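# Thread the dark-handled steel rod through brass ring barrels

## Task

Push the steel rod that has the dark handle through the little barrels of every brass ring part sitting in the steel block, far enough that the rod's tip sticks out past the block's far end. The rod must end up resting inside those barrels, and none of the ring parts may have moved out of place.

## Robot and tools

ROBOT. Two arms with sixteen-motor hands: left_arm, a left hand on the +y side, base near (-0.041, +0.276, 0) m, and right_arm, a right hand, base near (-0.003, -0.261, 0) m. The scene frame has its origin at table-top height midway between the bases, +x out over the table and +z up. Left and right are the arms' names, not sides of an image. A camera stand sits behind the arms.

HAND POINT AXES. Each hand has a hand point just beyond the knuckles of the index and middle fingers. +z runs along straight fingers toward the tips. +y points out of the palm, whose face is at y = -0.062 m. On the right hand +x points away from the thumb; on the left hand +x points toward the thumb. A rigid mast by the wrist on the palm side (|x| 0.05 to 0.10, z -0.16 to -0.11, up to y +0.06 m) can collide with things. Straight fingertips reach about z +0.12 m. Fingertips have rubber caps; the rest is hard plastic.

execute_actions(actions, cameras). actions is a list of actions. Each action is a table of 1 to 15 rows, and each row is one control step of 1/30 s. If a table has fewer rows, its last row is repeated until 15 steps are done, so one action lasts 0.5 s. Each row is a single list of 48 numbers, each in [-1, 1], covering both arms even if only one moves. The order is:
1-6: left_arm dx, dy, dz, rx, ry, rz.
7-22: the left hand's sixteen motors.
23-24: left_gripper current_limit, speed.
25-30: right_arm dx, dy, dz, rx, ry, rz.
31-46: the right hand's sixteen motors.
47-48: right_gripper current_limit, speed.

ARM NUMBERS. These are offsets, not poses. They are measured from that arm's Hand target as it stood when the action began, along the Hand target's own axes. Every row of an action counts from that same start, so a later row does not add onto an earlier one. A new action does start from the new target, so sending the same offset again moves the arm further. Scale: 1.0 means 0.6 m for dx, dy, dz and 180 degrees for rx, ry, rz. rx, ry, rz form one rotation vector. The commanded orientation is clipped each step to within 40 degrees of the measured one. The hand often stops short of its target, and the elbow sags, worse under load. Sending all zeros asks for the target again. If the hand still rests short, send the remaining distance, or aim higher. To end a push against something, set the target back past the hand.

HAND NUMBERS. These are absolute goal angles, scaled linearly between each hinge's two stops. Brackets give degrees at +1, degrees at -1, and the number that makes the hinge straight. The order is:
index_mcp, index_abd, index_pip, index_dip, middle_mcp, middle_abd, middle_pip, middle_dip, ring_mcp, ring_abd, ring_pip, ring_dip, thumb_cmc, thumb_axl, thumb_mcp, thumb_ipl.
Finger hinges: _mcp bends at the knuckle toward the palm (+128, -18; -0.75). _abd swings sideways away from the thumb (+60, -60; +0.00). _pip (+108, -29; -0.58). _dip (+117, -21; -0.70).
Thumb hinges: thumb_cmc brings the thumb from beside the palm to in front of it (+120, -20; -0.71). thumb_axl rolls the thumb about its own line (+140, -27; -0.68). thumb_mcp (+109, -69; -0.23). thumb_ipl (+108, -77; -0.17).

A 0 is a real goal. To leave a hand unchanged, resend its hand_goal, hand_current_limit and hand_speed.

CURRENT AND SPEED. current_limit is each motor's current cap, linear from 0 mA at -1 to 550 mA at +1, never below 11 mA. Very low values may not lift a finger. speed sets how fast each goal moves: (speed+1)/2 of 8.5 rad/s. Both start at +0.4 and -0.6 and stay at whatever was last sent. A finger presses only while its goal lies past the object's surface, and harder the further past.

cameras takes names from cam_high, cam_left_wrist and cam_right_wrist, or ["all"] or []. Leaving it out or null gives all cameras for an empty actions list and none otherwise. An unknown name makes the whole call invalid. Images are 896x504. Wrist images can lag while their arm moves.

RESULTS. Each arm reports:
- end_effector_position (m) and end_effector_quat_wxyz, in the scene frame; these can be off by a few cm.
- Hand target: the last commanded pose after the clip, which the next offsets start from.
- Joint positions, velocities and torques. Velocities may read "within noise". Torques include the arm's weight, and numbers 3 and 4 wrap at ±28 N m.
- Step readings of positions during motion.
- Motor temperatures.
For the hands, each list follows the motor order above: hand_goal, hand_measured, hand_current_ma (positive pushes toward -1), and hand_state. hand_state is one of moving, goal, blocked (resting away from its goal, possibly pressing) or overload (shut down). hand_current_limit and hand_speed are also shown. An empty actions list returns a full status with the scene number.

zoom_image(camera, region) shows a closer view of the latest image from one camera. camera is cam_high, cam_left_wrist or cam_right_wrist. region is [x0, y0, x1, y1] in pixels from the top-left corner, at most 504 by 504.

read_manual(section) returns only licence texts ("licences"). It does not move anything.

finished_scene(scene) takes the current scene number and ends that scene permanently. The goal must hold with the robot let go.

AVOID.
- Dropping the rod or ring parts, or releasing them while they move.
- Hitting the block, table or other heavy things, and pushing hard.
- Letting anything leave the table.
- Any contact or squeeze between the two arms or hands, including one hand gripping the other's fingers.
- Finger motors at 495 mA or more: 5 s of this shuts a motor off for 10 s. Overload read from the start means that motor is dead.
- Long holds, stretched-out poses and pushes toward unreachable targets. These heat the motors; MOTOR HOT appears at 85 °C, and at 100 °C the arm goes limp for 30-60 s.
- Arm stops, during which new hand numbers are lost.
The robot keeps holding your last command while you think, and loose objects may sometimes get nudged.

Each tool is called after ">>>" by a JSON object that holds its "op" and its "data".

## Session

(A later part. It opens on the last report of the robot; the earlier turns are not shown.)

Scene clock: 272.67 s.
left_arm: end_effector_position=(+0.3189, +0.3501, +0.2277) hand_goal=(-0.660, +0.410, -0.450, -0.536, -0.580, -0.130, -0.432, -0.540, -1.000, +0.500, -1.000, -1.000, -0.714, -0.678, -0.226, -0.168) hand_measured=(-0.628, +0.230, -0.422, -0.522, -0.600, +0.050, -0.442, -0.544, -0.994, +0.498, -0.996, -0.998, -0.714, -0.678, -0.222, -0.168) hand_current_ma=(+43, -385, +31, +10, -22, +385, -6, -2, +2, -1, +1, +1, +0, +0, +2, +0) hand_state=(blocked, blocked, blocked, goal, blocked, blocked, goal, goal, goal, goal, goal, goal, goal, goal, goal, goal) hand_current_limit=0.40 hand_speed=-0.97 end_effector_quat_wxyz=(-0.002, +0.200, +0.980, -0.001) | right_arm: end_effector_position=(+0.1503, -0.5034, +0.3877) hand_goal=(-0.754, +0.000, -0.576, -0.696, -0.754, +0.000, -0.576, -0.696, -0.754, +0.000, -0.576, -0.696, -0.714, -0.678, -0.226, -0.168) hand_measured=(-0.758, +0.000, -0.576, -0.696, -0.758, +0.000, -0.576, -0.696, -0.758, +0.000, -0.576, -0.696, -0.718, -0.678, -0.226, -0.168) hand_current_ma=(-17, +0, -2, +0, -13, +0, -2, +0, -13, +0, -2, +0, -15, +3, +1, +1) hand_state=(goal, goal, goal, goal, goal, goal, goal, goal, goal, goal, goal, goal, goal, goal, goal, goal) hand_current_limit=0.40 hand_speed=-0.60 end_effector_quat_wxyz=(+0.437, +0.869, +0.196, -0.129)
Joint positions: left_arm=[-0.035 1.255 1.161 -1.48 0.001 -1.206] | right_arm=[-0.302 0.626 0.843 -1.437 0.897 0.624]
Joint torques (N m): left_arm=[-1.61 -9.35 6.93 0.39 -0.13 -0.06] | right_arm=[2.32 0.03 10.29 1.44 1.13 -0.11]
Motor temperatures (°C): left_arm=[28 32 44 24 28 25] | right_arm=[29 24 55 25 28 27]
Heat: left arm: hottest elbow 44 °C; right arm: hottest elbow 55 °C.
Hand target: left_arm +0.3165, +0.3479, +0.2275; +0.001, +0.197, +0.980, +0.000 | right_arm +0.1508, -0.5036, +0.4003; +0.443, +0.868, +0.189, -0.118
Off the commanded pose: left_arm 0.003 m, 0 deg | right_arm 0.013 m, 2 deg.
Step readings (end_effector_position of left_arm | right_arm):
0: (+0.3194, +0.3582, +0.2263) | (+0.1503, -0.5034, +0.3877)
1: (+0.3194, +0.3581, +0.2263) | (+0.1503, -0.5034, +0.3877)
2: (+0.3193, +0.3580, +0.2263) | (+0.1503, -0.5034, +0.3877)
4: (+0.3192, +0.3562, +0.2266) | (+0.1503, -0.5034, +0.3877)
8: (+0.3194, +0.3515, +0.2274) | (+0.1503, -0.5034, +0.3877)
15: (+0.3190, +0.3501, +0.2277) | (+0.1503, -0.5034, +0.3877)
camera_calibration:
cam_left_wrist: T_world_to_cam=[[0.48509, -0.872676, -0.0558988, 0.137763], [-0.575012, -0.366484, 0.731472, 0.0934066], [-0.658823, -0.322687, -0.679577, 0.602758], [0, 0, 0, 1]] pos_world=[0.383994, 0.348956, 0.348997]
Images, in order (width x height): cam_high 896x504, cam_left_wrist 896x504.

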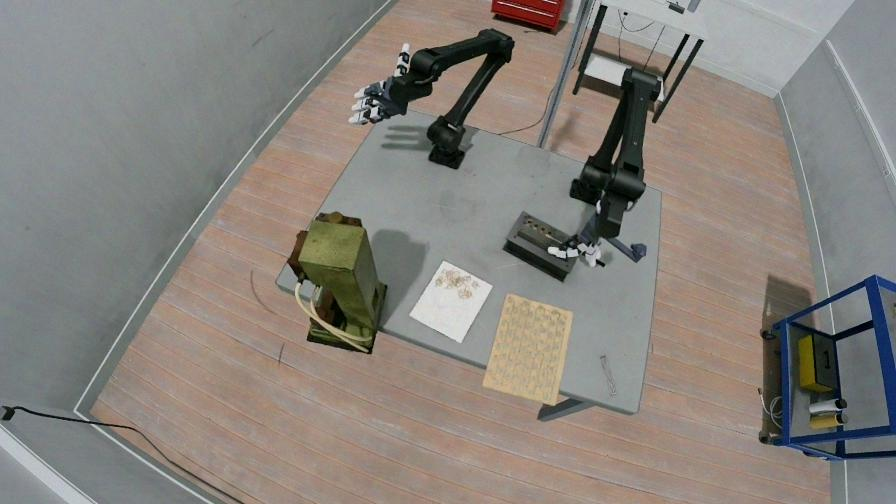

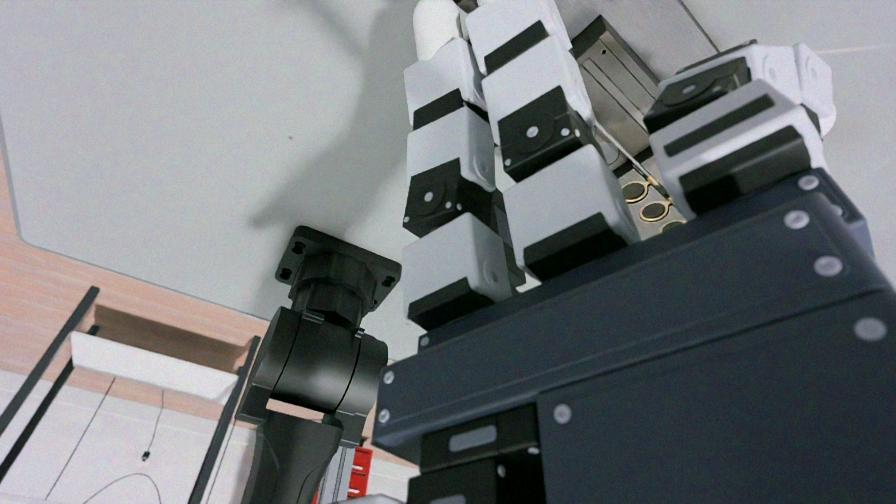

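>>> {"op": "execute_actions", "data": {"actions": [[[-0.0025,-0.0132,0,0,0,0,-0.66,0.41,-0.45,-0.535,-0.58,-0.13,-0.431,-0.54,-1,0.5,-1,-1,-0.714,-0.678,-0.226,-0.168,0.4,-0.97,0,0,0,0,0,0,-0.754,0,-0.576,-0.696,-0.754,0,-0.576,-0.696,-0.754,0,-0.576,-0.696,-0.714,-0.678,-0.226,-0.168,0.4,-0.6]]], "cameras": ["cam_left_wrist", "cam_high"]}}

>>> {"op": "zoom_image", "data": {"camera": "cam_left_wrist", "region": [630, 160, 680, 210]}}

>>> {"op": "zoom_image", "data": {"camera": "cam_high", "region": [530, 220, 572, 250]}}

Scene clock: 274.13 s.
left_arm: end_effector_position=(+0.3165, +0.3423, +0.2263) hand_goal=(-0.660, +0.410, -0.450, -0.536, -0.580, -0.130, -0.432, -0.540, -1.000, +0.500, -1.000, -1.000, -0.714, -0.678, -0.226, -0.168) hand_measured=(-0.628, +0.230, -0.422, -0.522, -0.600, +0.050, -0.442, -0.544, -0.994, +0.498, -0.996, -0.998, -0.714, -0.678, -0.222, -0.168) hand_current_ma=(+43, -385, +31, +10, -22, +385, -7, -2, +2, -1, +1, +1, +0, +0, +2, +0) hand_state=(blocked, blocked, blocked, goal, blocked, blocked, goal, goal, goal, goal, goal, goal, goal, goal, goal, goal) hand_current_limit=0.40 hand_speed=-0.97 end_effector_quat_wxyz=(-0.003, +0.200, +0.980, -0.001) | right_arm: end_effector_position=(+0.1503, -0.5034, +0.3877) hand_goal=(-0.754, +0.000, -0.576, -0.696, -0.754, +0.000, -0.576, -0.696, -0.754, +0.000, -0.576, -0.696, -0.714, -0.678, -0.226, -0.168) hand_measured=(-0.758, +0.000, -0.576, -0.696, -0.758, +0.000, -0.576, -0.696, -0.758, +0.000, -0.576, -0.696, -0.718, -0.678, -0.226, -0.168) hand_current_ma=(-17, +0, -2, +0, -13, +0, -2, +0, -13, +0, -2, +0, -15, +3, +1, +1) hand_state=(goal, goal, goal, goal, goal, goal, goal, goal, goal, goal, goal, goal, goal, goal, goal, goal) hand_current_limit=0.40 hand_speed=-0.60 end_effector_quat_wxyz=(+0.437, +0.869, +0.196, -0.129)
Joint positions: left_arm=[-0.058 1.253 1.154 -1.48 0.001 -1.228] | right_arm=[-0.302 0.626 0.843 -1.437 0.897 0.624]
Joint torques (N m): left_arm=[-1.67 -9.29 7.16 0.38 -0.15 -0.05] | right_arm=[2.2 0.15 10.36 1.52 1.21 -0.08]
Motor temperatures (°C): left_arm=[28 32 44 24 28 25] | right_arm=[29 24 55 25 28 27]
Heat: left arm: hottest elbow 44 °C; right arm: hottest elbow 55 °C.
Hand target: left_arm +0.3149, +0.3401, +0.2274; +0.001, +0.197, +0.980, +0.000 | right_arm +0.1508, -0.5036, +0.4003; +0.443, +0.868, +0.189, -0.118
Off the commanded pose: left_arm 0.003 m, 1 deg | right_arm 0.013 m, 2 deg.
Step readings (end_effector_position of left_arm | right_arm):
0: (+0.3188, +0.3501, +0.2277) | (+0.1503, -0.5034, +0.3877)
1: (+0.3187, +0.3500, +0.2276) | (+0.1503, -0.5034, +0.3877)
2: (+0.3184, +0.3495, +0.2274) | (+0.1503, -0.5034, +0.3877)
4: (+0.3176, +0.3480, +0.2268) | (+0.1503, -0.5034, +0.3877)
8: (+0.3170, +0.3435, +0.2260) | (+0.1503, -0.5034, +0.3877)
15: (+0.3166, +0.3422, +0.2263) | (+0.1503, -0.5034, +0.3877)
camera_calibration:
cam_left_wrist: T_world_to_cam=[[0.484933, -0.872635, -0.05786, 0.132417], [-0.572459, -0.366746, 0.73334, 0.0891337], [-0.661159, -0.322498, -0.677395, 0.597878], [0, 0, 0, 1]] pos_world=[0.382104, 0.341056, 0.347296]
Images, in order (width x height): cam_high 896x504, cam_left_wrist 896x504.

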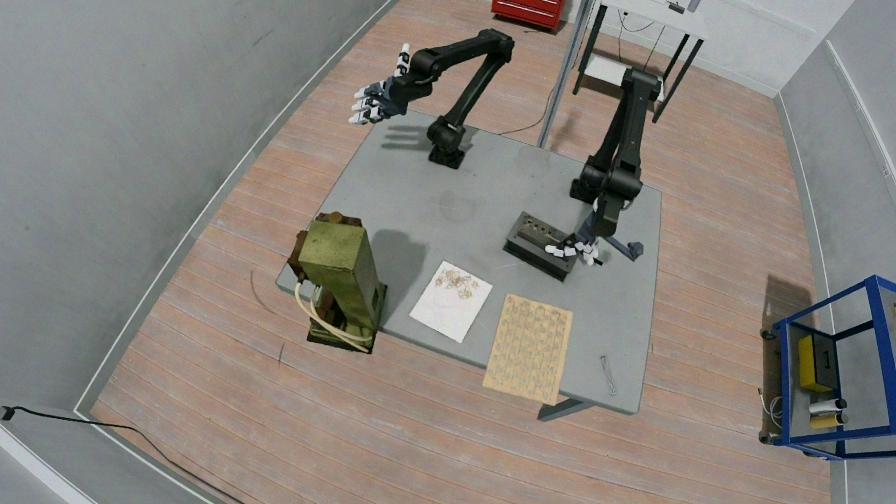

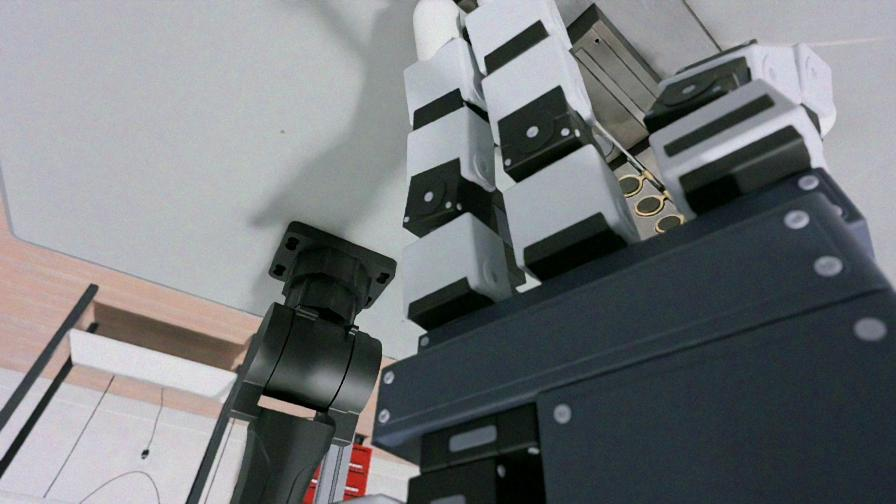

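Scaled by 10.080 from the camera's 896x504 image, which has a finer 1280x720 frame.

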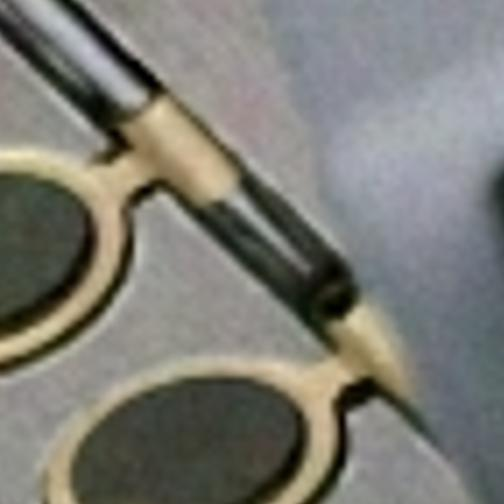

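Scaled by 12.000 from the camera's 896x504 image, which has a finer 1280x720 frame.

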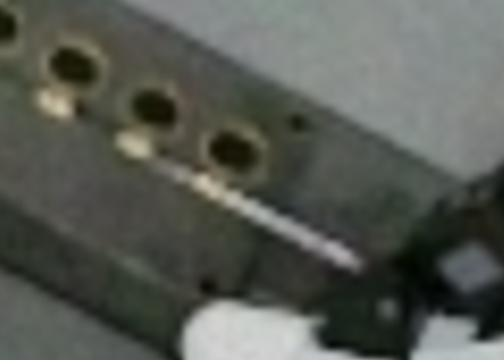

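>>> {"op": "execute_actions", "data": {"actions": [[[-0.0016,-0.0083,0,0,0,0,-0.66,0.41,-0.45,-0.535,-0.58,-0.13,-0.431,-0.54,-1,0.5,-1,-1,-0.714,-0.678,-0.226,-0.168,0.4,-0.97,0,0,0,0,0,0,-0.754,0,-0.576,-0.696,-0.754,0,-0.576,-0.696,-0.754,0,-0.576,-0.696,-0.714,-0.678,-0.226,-0.168,0.4,-0.6]]], "cameras": ["cam_left_wrist","cam_high"]}}

>>> {"op": "zoom_image", "data": {"camera": "cam_left_wrist", "region": [630, 160, 680, 210]}}

>>> {"op": "zoom_image", "data": {"camera": "cam_high", "region": [530, 220, 572, 250]}}

Scene clock: 276.97 s.
left_arm: end_effector_position=(+0.3158, +0.3380, +0.2271) hand_goal=(-0.660, +0.410, -0.450, -0.536, -0.580, -0.130, -0.432, -0.540, -1.000, +0.500, -1.000, -1.000, -0.714, -0.678, -0.226, -0.168) hand_measured=(-0.628, +0.230, -0.422, -0.522, -0.600, +0.050, -0.442, -0.544, -0.994, +0.498, -0.996, -0.998, -0.714, -0.678, -0.222, -0.168) hand_current_ma=(+43, -385, +31, +10, -22, +385, -7, -2, +2, -1, +1, +1, +0, +0, +2, +0) hand_state=(blocked, blocked, blocked, goal, blocked, blocked, goal, goal, goal, goal, goal, goal, goal, goal, goal, goal) hand_current_limit=0.40 hand_speed=-0.97 end_effector_quat_wxyz=(-0.002, +0.199, +0.980, -0.001) | right_arm: end_effector_position=(+0.1503, -0.5034, +0.3877) hand_goal=(-0.754, +0.000, -0.576, -0.696, -0.754, +0.000, -0.576, -0.696, -0.754, +0.000, -0.576, -0.696, -0.714, -0.678, -0.226, -0.168) hand_measured=(-0.758, +0.000, -0.576, -0.696, -0.758, +0.000, -0.576, -0.696, -0.758, +0.000, -0.576, -0.696, -0.718, -0.678, -0.226, -0.168) hand_current_ma=(-17, +0, -2, +0, -13, +0, -2, +0, -13, +0, -2, +0, -15, +3, +1, +1) hand_state=(goal, goal, goal, goal, goal, goal, goal, goal, goal, goal, goal, goal, goal, goal, goal, goal) hand_current_limit=0.40 hand_speed=-0.60 end_effector_quat_wxyz=(+0.437, +0.869, +0.196, -0.129)
Joint positions: left_arm=[-0.071 1.25 1.154 -1.48 0.001 -1.243] | right_arm=[-0.302 0.626 0.843 -1.437 0.897 0.624]
Joint torques (N m): left_arm=[-1.55 -9.29 6.97 0.4 -0.1 -0.03] | right_arm=[2.08 0.32 10.18 1.58 1.1 -0.12]
Motor temperatures (°C): left_arm=[28 32 44 24 28 25] | right_arm=[29 24 55 25 28 27]
Heat: left arm: hottest elbow 44 °C; right arm: hottest elbow 55 °C.
Hand target: left_arm +0.3138, +0.3351, +0.2275; +0.001, +0.197, +0.980, +0.000 | right_arm +0.1508, -0.5036, +0.4003; +0.443, +0.868, +0.189, -0.118
Off the commanded pose: left_arm 0.003 m, 0 deg | right_arm 0.013 m, 2 deg.
Step readings (end_effector_position of left_arm | right_arm):
0: (+0.3164, +0.3423, +0.2263) | (+0.1503, -0.5034, +0.3877)
1: (+0.3164, +0.3421, +0.2263) | (+0.1503, -0.5034, +0.3877)
2: (+0.3164, +0.3417, +0.2264) | (+0.1503, -0.5034, +0.3877)
4: (+0.3163, +0.3410, +0.2264) | (+0.1503, -0.5034, +0.3877)
8: (+0.3162, +0.3383, +0.2268) | (+0.1503, -0.5034, +0.3877)
15: (+0.3159, +0.3379, +0.2271) | (+0.1503, -0.5034, +0.3877)
camera_calibration:
cam_left_wrist: T_world_to_cam=[[0.486715, -0.871679, -0.0573, 0.128013], [-0.573495, -0.368321, 0.73174, 0.0877291], [-0.658947, -0.323288, -0.679171, 0.596544], [0, 0, 0, 1]] pos_world=[0.381098, 0.336754, 0.348296]
Images, in order (width x height): cam_high 896x504, cam_left_wrist 896x504.

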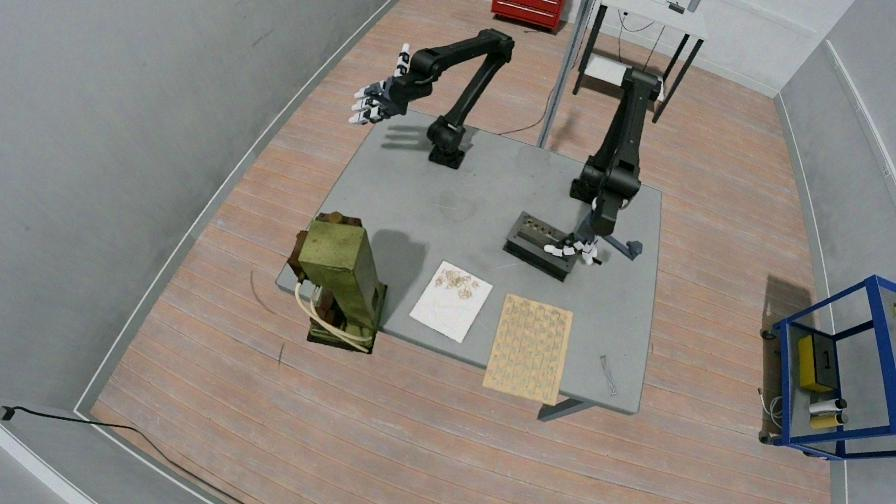

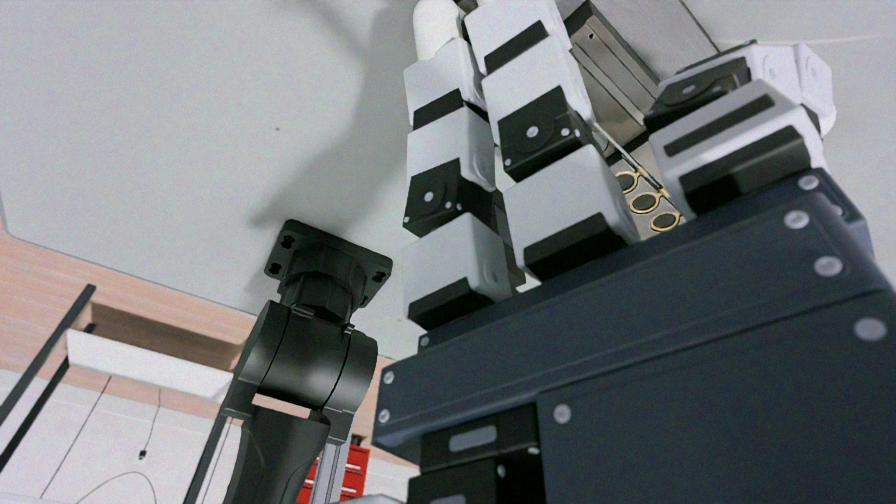

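Scaled by 10.080 from the camera's 896x504 image, which has a finer 1280x720 frame.

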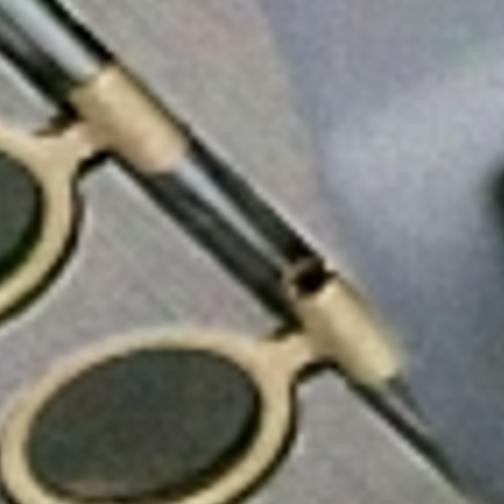

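Scaled by 12.000 from the camera's 896x504 image, which has a finer 1280x720 frame.

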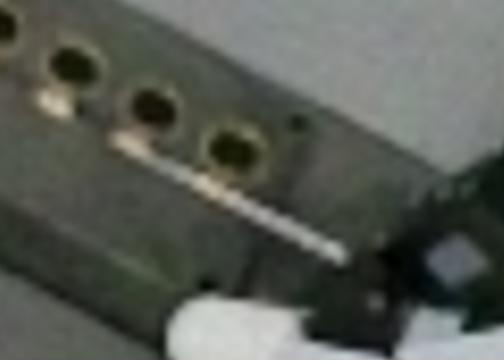

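>>> {"op": "execute_actions", "data": {"actions": [[[-0.0022,-0.0099,0,0,0,0,-0.66,0.41,-0.45,-0.535,-0.58,-0.13,-0.431,-0.54,-1,0.5,-1,-1,-0.714,-0.678,-0.226,-0.168,0.4,-0.97,0,0,0,0,0,0,-0.754,0,-0.576,-0.696,-0.754,0,-0.576,-0.696,-0.754,0,-0.576,-0.696,-0.714,-0.678,-0.226,-0.168,0.4,-0.6]]], "cameras": ["cam_left_wrist","cam_high"]}}

>>> {"op": "zoom_image", "data": {"camera": "cam_left_wrist", "region": [630, 160, 680, 210]}}

>>> {"op": "zoom_image", "data": {"camera": "cam_high", "region": [530, 220, 572, 250]}}

Scene clock: 278.10 s.
left_arm: end_effector_position=(+0.3153, +0.3313, +0.2275) hand_goal=(-0.660, +0.410, -0.450, -0.536, -0.580, -0.130, -0.432, -0.540, -1.000, +0.500, -1.000, -1.000, -0.714, -0.678, -0.226, -0.168) hand_measured=(-0.628, +0.230, -0.422, -0.522, -0.600, +0.050, -0.444, -0.544, -0.994, +0.498, -0.996, -0.998, -0.714, -0.678, -0.222, -0.168) hand_current_ma=(+43, -385, +31, +10, -22, +385, -7, -2, +2, -1, +1, +1, +0, +0, +2, +0) hand_state=(blocked, blocked, blocked, goal, blocked, blocked, goal, goal, goal, goal, goal, goal, goal, goal, goal, goal) hand_current_limit=0.40 hand_speed=-0.97 end_effector_quat_wxyz=(-0.002, +0.200, +0.980, +0.000) | right_arm: end_effector_position=(+0.1503, -0.5034, +0.3877) hand_goal=(-0.754, +0.000, -0.576, -0.696, -0.754, +0.000, -0.576, -0.696, -0.754, +0.000, -0.576, -0.696, -0.714, -0.678, -0.226, -0.168) hand_measured=(-0.758, +0.000, -0.576, -0.696, -0.758, +0.000, -0.576, -0.696, -0.758, +0.000, -0.576, -0.696, -0.718, -0.678, -0.226, -0.168) hand_current_ma=(-17, +0, -2, +0, -13, +0, -2, +0, -13, +0, -2, +0, -15, +3, +1, +1) hand_state=(goal, goal, goal, goal, goal, goal, goal, goal, goal, goal, goal, goal, goal, goal, goal, goal) hand_current_limit=0.40 hand_speed=-0.60 end_effector_quat_wxyz=(+0.437, +0.869, +0.196, -0.129)
Joint positions: left_arm=[-0.09 1.249 1.154 -1.48 0 -1.261] | right_arm=[-0.302 0.626 0.843 -1.437 0.897 0.624]
Joint torques (N m): left_arm=[-1.38 -9.05 7.04 0.43 -0.09 -0.04] | right_arm=[2.84 0.38 10.32 1.66 1.14 -0.07]
Motor temperatures (°C): left_arm=[28 32 44 24 28 25] | right_arm=[29 24 55 25 28 27]
Heat: left arm: hottest elbow 44 °C; right arm: hottest elbow 55 °C.
Hand target: left_arm +0.3127, +0.3291, +0.2275; +0.001, +0.197, +0.980, +0.000 | right_arm +0.1508, -0.5036, +0.4003; +0.443, +0.868, +0.189, -0.118
Off the commanded pose: left_arm 0.003 m, 0 deg | right_arm 0.013 m, 2 deg.
Step readings (end_effector_position of left_arm | right_arm):
0: (+0.3158, +0.3380, +0.2271) | (+0.1503, -0.5034, +0.3877)
1: (+0.3158, +0.3380, +0.2271) | (+0.1503, -0.5034, +0.3877)
2: (+0.3157, +0.3377, +0.2271) | (+0.1503, -0.5034, +0.3877)
4: (+0.3156, +0.3366, +0.2272) | (+0.1503, -0.5034, +0.3877)
8: (+0.3157, +0.3324, +0.2274) | (+0.1503, -0.5034, +0.3877)
15: (+0.3154, +0.3314, +0.2275) | (+0.1503, -0.5034, +0.3877)
camera_calibration:
cam_left_wrist: T_world_to_cam=[[0.485077, -0.872609, -0.0570377, 0.123245], [-0.575054, -0.367447, 0.730955, 0.0850902], [-0.658796, -0.32177, -0.680038, 0.594031], [0, 0, 0, 1]] pos_world=[0.380494, 0.329952, 0.348796]
Images, in order (width x height): cam_high 896x504, cam_left_wrist 896x504.

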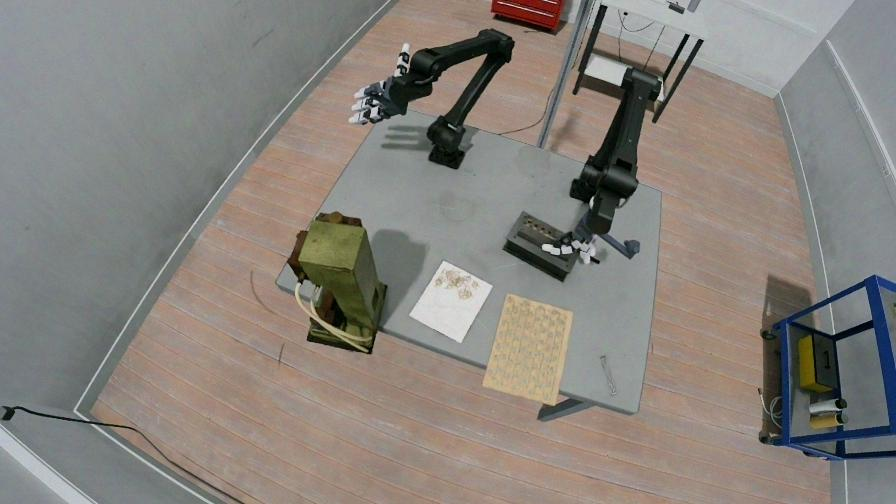

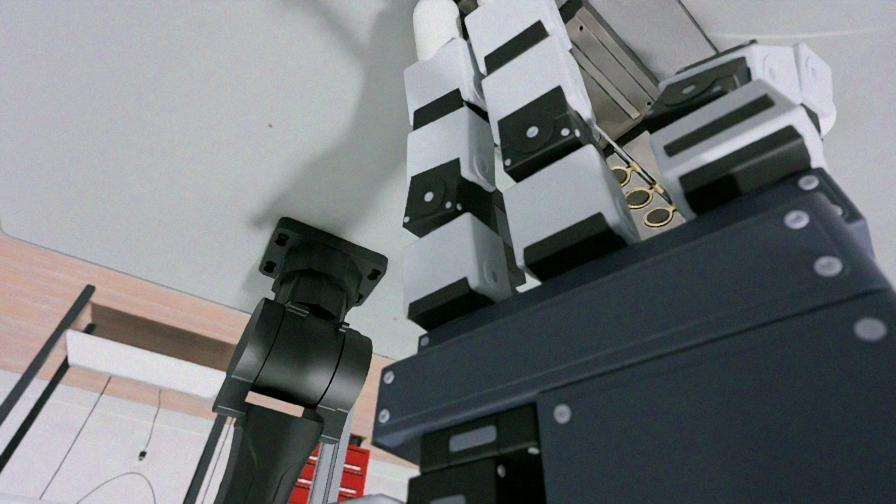

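Scaled by 10.080 from the camera's 896x504 image, which has a finer 1280x720 frame.

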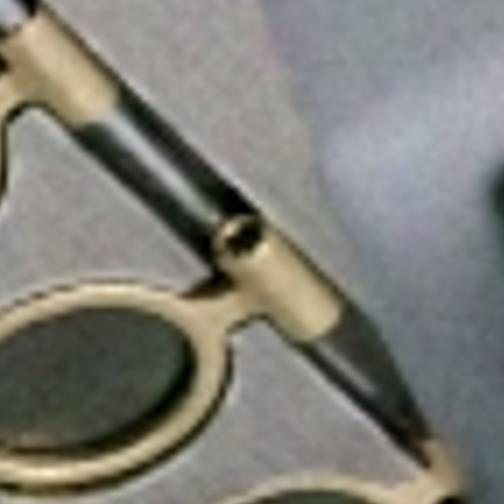

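Scaled by 12.000 from the camera's 896x504 image, which has a finer 1280x720 frame.

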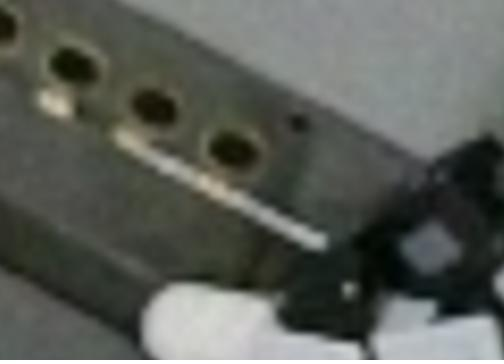

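>>> {"op": "zoom_image", "data": {"camera": "cam_left_wrist", "region": [630, 158, 660, 188]}}

Scaled by 16.800 from the camera's 896x504 image, which has a finer 1280x720 frame.

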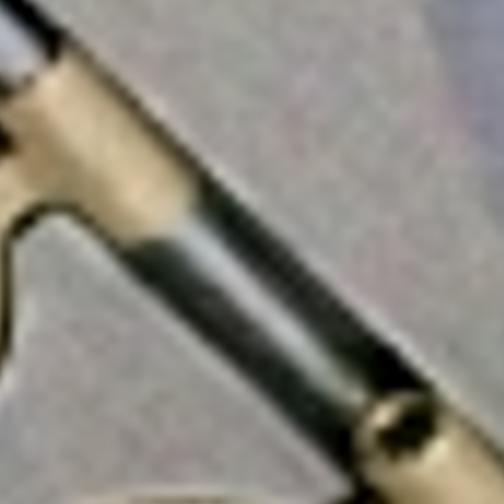

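>>> {"op": "execute_actions", "data": {"actions": [[[-0.0012,-0.0066,0,0,0,0,-0.66,0.41,-0.45,-0.535,-0.58,-0.13,-0.431,-0.54,-1,0.5,-1,-1,-0.714,-0.678,-0.226,-0.168,0.4,-0.97,0,0,0,0,0,0,-0.754,0,-0.576,-0.696,-0.754,0,-0.576,-0.696,-0.754,0,-0.576,-0.696,-0.714,-0.678,-0.226,-0.168,0.4,-0.6]]], "cameras": ["cam_left_wrist","cam_high"]}}

>>> {"op": "zoom_image", "data": {"camera": "cam_left_wrist", "region": [626, 154, 656, 184]}}

>>> {"op": "zoom_image", "data": {"camera": "cam_left_wrist", "region": [585, 110, 685, 210]}}

>>> {"op": "zoom_image", "data": {"camera": "cam_high", "region": [535, 222, 563, 242]}}

Scene clock: 282.47 s.
left_arm: end_effector_position=(+0.3136, +0.3279, +0.2265) hand_goal=(-0.660, +0.410, -0.450, -0.536, -0.580, -0.130, -0.432, -0.540, -1.000, +0.500, -1.000, -1.000, -0.714, -0.678, -0.226, -0.168) hand_measured=(-0.628, +0.230, -0.422, -0.522, -0.600, +0.050, -0.444, -0.544, -0.994, +0.498, -0.996, -0.998, -0.714, -0.678, -0.222, -0.168) hand_current_ma=(+43, -385, +31, +10, -22, +385, -7, -2, +2, -1, +1, +1, +0, +0, +2, +0) hand_state=(blocked, blocked, blocked, goal, blocked, blocked, goal, goal, goal, goal, goal, goal, goal, goal, goal, goal) hand_current_limit=0.40 hand_speed=-0.97 end_effector_quat_wxyz=(-0.003, +0.199, +0.980, +0.000) | right_arm: end_effector_position=(+0.1503, -0.5034, +0.3877) hand_goal=(-0.754, +0.000, -0.576, -0.696, -0.754, +0.000, -0.576, -0.696, -0.754, +0.000, -0.576, -0.696, -0.714, -0.678, -0.226, -0.168) hand_measured=(-0.758, +0.000, -0.576, -0.696, -0.758, +0.000, -0.576, -0.696, -0.758, +0.000, -0.576, -0.696, -0.718, -0.678, -0.226, -0.168) hand_current_ma=(-17, +0, -2, +0, -13, +0, -2, +0, -13, +0, -2, +0, -15, +3, +1, +1) hand_state=(goal, goal, goal, goal, goal, goal, goal, goal, goal, goal, goal, goal, goal, goal, goal, goal) hand_current_limit=0.40 hand_speed=-0.60 end_effector_quat_wxyz=(+0.437, +0.869, +0.196, -0.129)
Joint positions: left_arm=[-0.1 1.248 1.151 -1.48 0 -1.273] | right_arm=[-0.302 0.626 0.843 -1.437 0.897 0.624]
Joint torques (N m): left_arm=[-1.32 -9.52 7.19 0.34 -0.06 -0.03] | right_arm=[1.73 -0.73 10.24 1.72 1.11 -0.12]
Motor temperatures (°C): left_arm=[28 32 44 24 28 25] | right_arm=[29 24 55 25 28 27]
Heat: left arm: hottest elbow 44 °C; right arm: hottest elbow 55 °C.
Hand target: left_arm +0.3118, +0.3252, +0.2275; +0.001, +0.197, +0.980, +0.000 | right_arm +0.1508, -0.5036, +0.4003; +0.443, +0.868, +0.189, -0.118
Off the commanded pose: left_arm 0.003 m, 1 deg | right_arm 0.013 m, 2 deg.
Step readings (end_effector_position of left_arm | right_arm):
0: (+0.3153, +0.3313, +0.2275) | (+0.1503, -0.5034, +0.3877)
1: (+0.3153, +0.3313, +0.2275) | (+0.1503, -0.5034, +0.3877)
2: (+0.3152, +0.3310, +0.2275) | (+0.1503, -0.5034, +0.3877)
4: (+0.3149, +0.3304, +0.2274) | (+0.1503, -0.5034, +0.3877)
8: (+0.3140, +0.3285, +0.2266) | (+0.1503, -0.5034, +0.3877)
15: (+0.3137, +0.3279, +0.2265) | (+0.1503, -0.5034, +0.3877)
camera_calibration:
cam_left_wrist: T_world_to_cam=[[0.486299, -0.871821, -0.0586613, 0.120815], [-0.572479, -0.368607, 0.732391, 0.0828581], [-0.660137, -0.322579, -0.678352, 0.591423], [0, 0, 0, 1]] pos_world=[0.379102, 0.326652, 0.347595]
Images, in order (width x height): cam_high 896x504, cam_left_wrist 896x504.

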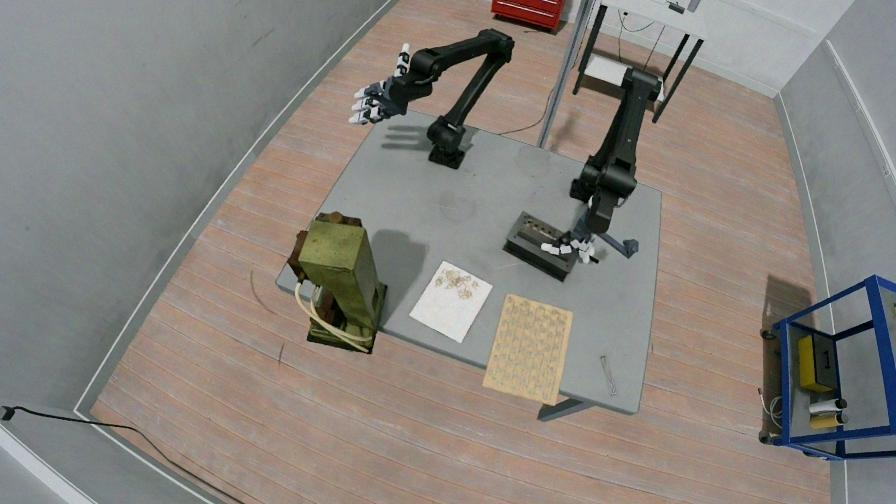

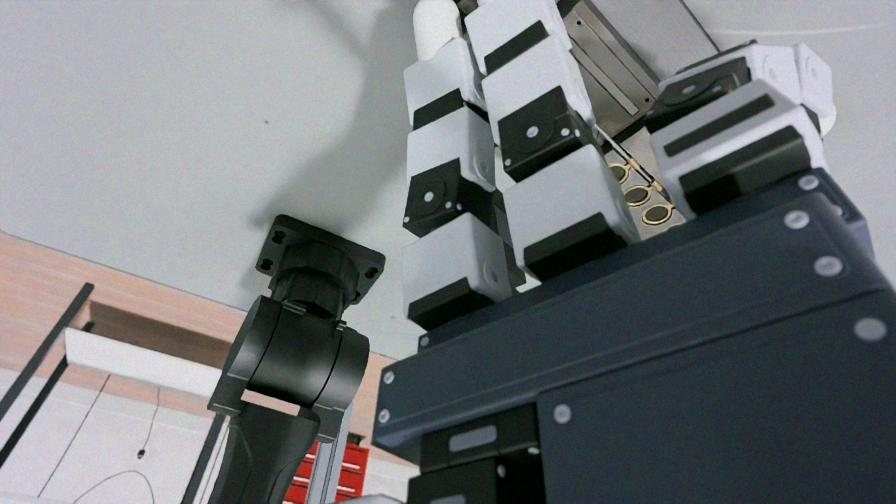

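Scaled by 16.800 from the camera's 896x504 image, which has a finer 1280x720 frame.

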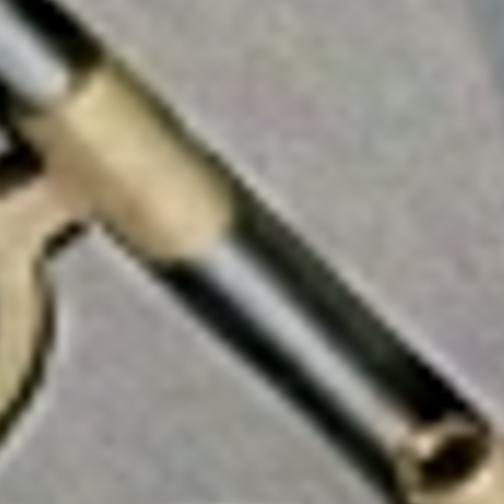

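Scaled by 5.040 from the camera's 896x504 image, which has a finer 1280x720 frame.

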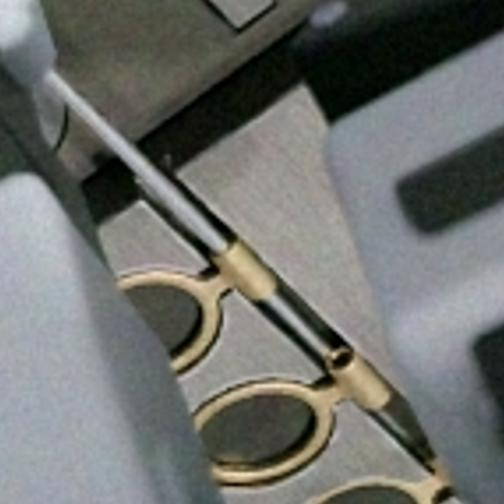

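Scaled by 18.000 from the camera's 896x504 image, which has a finer 1280x720 frame.

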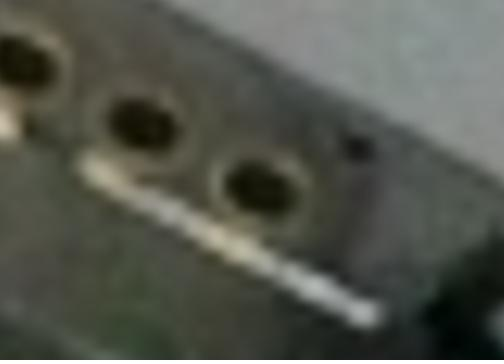

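>>> {"op": "zoom_image", "data": {"camera": "cam_left_wrist", "region": [642, 170, 660, 188]}}

>>> {"op": "zoom_image", "data": {"camera": "cam_left_wrist", "region": [580, 112, 640, 172]}}

Scaled by 28.000 from the camera's 896x504 image, which has a finer 1280x720 frame.

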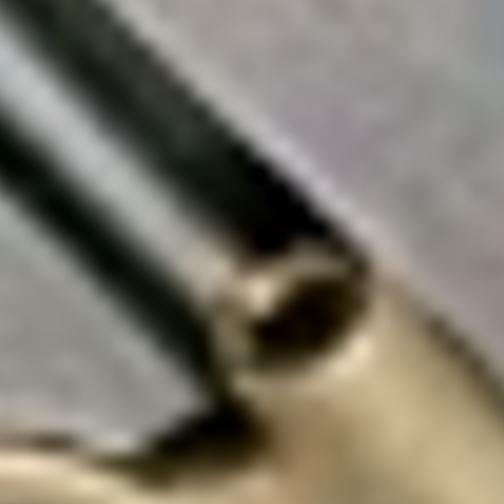

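Scaled by 8.400 from the camera's 896x504 image, which has a finer 1280x720 frame.

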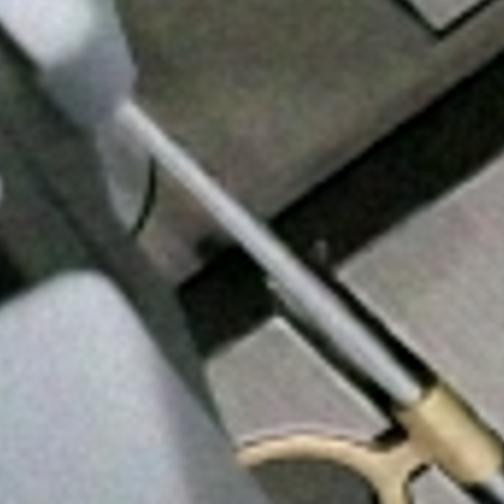

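>>> {"op": "zoom_image", "data": {"camera": "cam_high", "region": [540, 215, 650, 275]}}

Scaled by 4.582 from the camera's 896x504 image, which has a finer 1280x720 frame.

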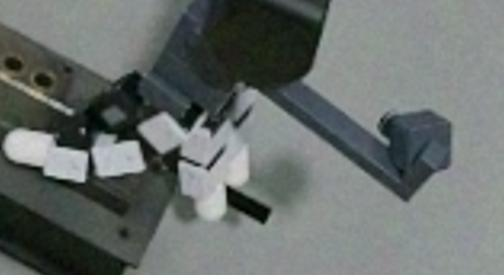

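>>> {"op": "zoom_image", "data": {"camera": "cam_high", "region": [575, 245, 605, 275]}}

>>> {"op": "execute_actions", "data": {"actions": [[[-0.0012,-0.0066,0,0,0,0,-0.66,0.41,-0.45,-0.535,-0.58,-0.13,-0.431,-0.54,-1,0.5,-1,-1,-0.714,-0.678,-0.226,-0.168,0.4,-0.97,0,0,0,0,0,0,-0.754,0,-0.576,-0.696,-0.754,0,-0.576,-0.696,-0.754,0,-0.576,-0.696,-0.714,-0.678,-0.226,-0.168,0.4,-0.6]]], "cameras": ["cam_left_wrist","cam_high"]}}

>>> {"op": "zoom_image", "data": {"camera": "cam_high", "region": [575, 245, 605, 275]}}

>>> {"op": "zoom_image", "data": {"camera": "cam_left_wrist", "region": [626, 154, 656, 184]}}

Scaled by 16.800 from the camera's 896x504 image, which has a finer 1280x720 frame.

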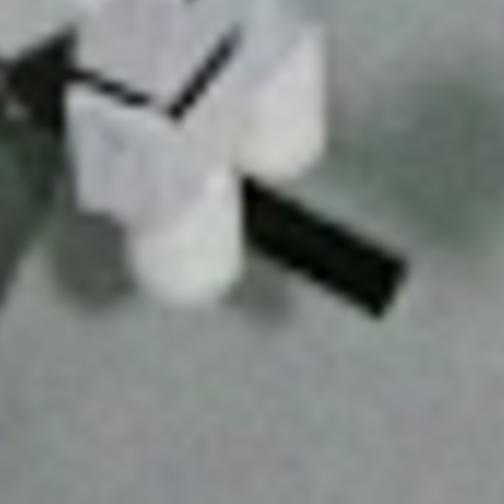

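Scene clock: 289.37 s.
left_arm: end_effector_position=(+0.3131, +0.3239, +0.2268) hand_goal=(-0.660, +0.410, -0.450, -0.536, -0.580, -0.130, -0.432, -0.540, -1.000, +0.500, -1.000, -1.000, -0.714, -0.678, -0.226, -0.168) hand_measured=(-0.628, +0.230, -0.422, -0.522, -0.600, +0.050, -0.444, -0.544, -0.994, +0.498, -0.996, -0.998, -0.714, -0.678, -0.222, -0.168) hand_current_ma=(+43, -385, +31, +10, -22, +385, -7, -2, +2, -1, +1, +1, +0, +0, +2, +0) hand_state=(blocked, blocked, blocked, goal, blocked, blocked, goal, goal, goal, goal, goal, goal, goal, goal, goal, goal) hand_current_limit=0.40 hand_speed=-0.97 end_effector_quat_wxyz=(-0.003, +0.199, +0.980, +0.000) | right_arm: end_effector_position=(+0.1503, -0.5034, +0.3877) hand_goal=(-0.754, +0.000, -0.576, -0.696, -0.754, +0.000, -0.576, -0.696, -0.754, +0.000, -0.576, -0.696, -0.714, -0.678, -0.226, -0.168) hand_measured=(-0.758, +0.000, -0.576, -0.696, -0.758, +0.000, -0.576, -0.696, -0.758, +0.000, -0.576, -0.696, -0.718, -0.678, -0.226, -0.168) hand_current_ma=(-17, +0, -2, +0, -13, +0, -2, +0, -13, +0, -2, +0, -15, +3, +1, +1) hand_state=(goal, goal, goal, goal, goal, goal, goal, goal, goal, goal, goal, goal, goal, goal, goal, goal) hand_current_limit=0.40 hand_speed=-0.60 end_effector_quat_wxyz=(+0.437, +0.869, +0.196, -0.129)
Joint positions: left_arm=[-0.112 1.247 1.151 -1.48 0 -1.284] | right_arm=[-0.302 0.626 0.843 -1.437 0.897 0.624]
Joint torques (N m): left_arm=[-1.55 -9 7.13 0.32 -0.1 -0.06] | right_arm=[2.37 -0.26 10.29 1.51 1.11 -0.04]
Motor temperatures (°C): left_arm=[28 32 43 24 28 25] | right_arm=[29 24 55 25 28 27]
Heat: left arm: hottest elbow 43 °C; right arm: hottest elbow 55 °C.
Hand target: left_arm +0.3110, +0.3213, +0.2275; +0.001, +0.197, +0.980, +0.000 | right_arm +0.1508, -0.5036, +0.4003; +0.443, +0.868, +0.189, -0.118
Off the commanded pose: left_arm 0.003 m, 0 deg | right_arm 0.013 m, 2 deg.
Step readings (end_effector_position of left_arm | right_arm):
0: (+0.3136, +0.3279, +0.2265) | (+0.1503, -0.5034, +0.3877)
1: (+0.3136, +0.3279, +0.2265) | (+0.1503, -0.5034, +0.3877)
2: (+0.3135, +0.3278, +0.2265) | (+0.1503, -0.5034, +0.3877)
4: (+0.3135, +0.3269, +0.2265) | (+0.1503, -0.5034, +0.3877)
8: (+0.3134, +0.3243, +0.2267) | (+0.1503, -0.5034, +0.3877)
15: (+0.3132, +0.3238, +0.2268) | (+0.1503, -0.5034, +0.3877)
camera_calibration:
cam_left_wrist: T_world_to_cam=[[0.486035, -0.872013, -0.0579947, 0.117488], [-0.573527, -0.368331, 0.731709, 0.0812532], [-0.659421, -0.322375, -0.679145, 0.589912], [0, 0, 0, 1]] pos_world=[0.378498, 0.322552, 0.347996]
Images, in order (width x height): cam_high 896x504, cam_left_wrist 896x504.

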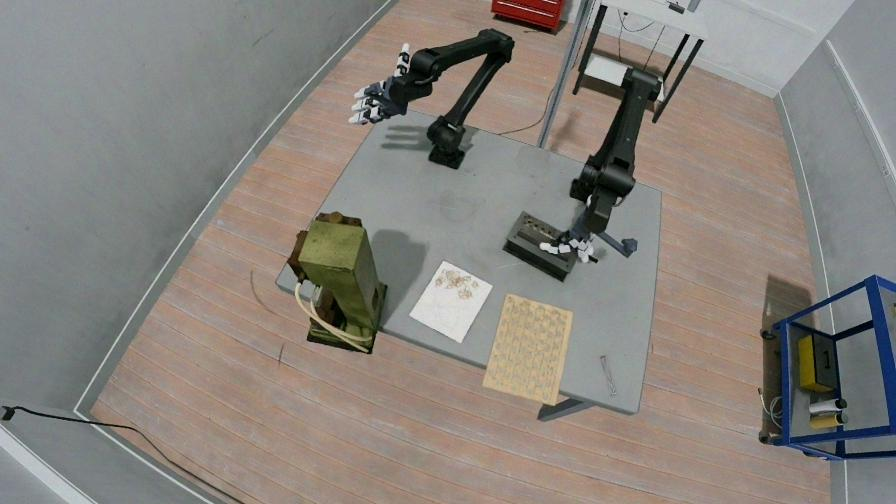

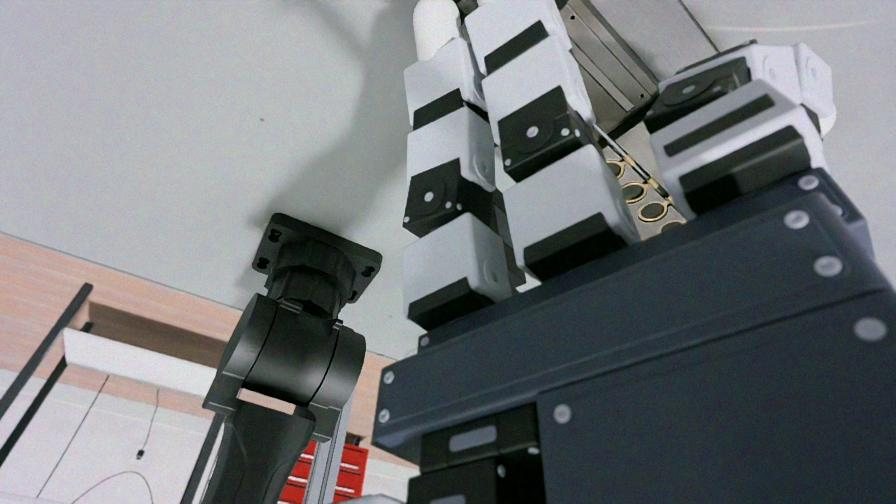

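Scaled by 16.800 from the camera's 896x504 image, which has a finer 1280x720 frame.

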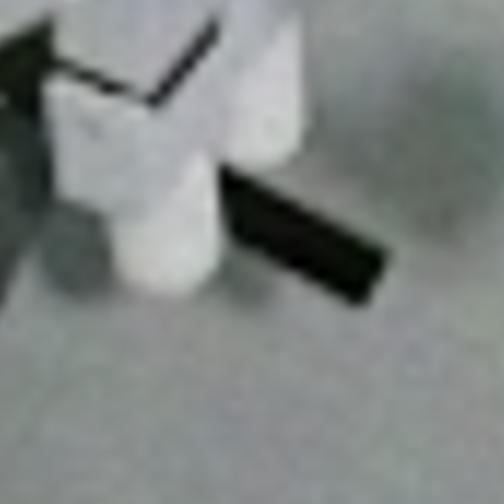

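Scaled by 16.800 from the camera's 896x504 image, which has a finer 1280x720 frame.

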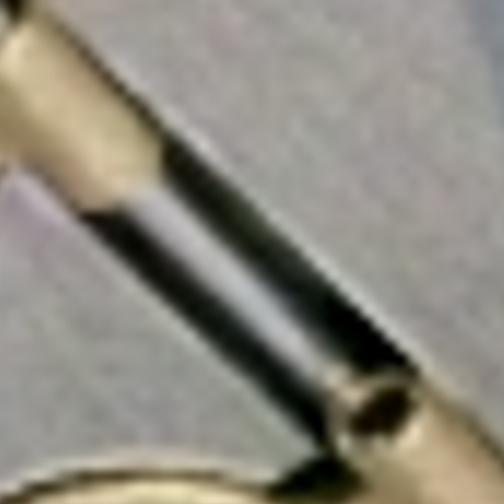

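>>> {"op": "zoom_image", "data": {"camera": "cam_left_wrist", "region": [640, 170, 690, 220]}}

>>> {"op": "zoom_image", "data": {"camera": "cam_high", "region": [525, 215, 555, 245]}}

Scaled by 10.080 from the camera's 896x504 image, which has a finer 1280x720 frame.

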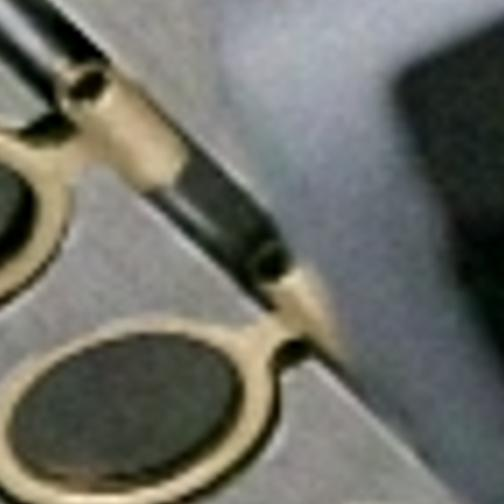

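Scaled by 16.800 from the camera's 896x504 image, which has a finer 1280x720 frame.

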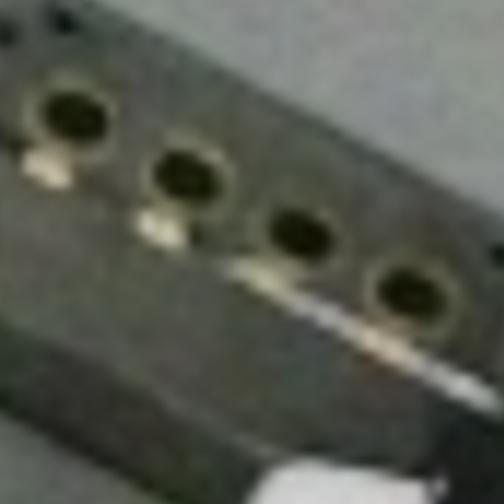

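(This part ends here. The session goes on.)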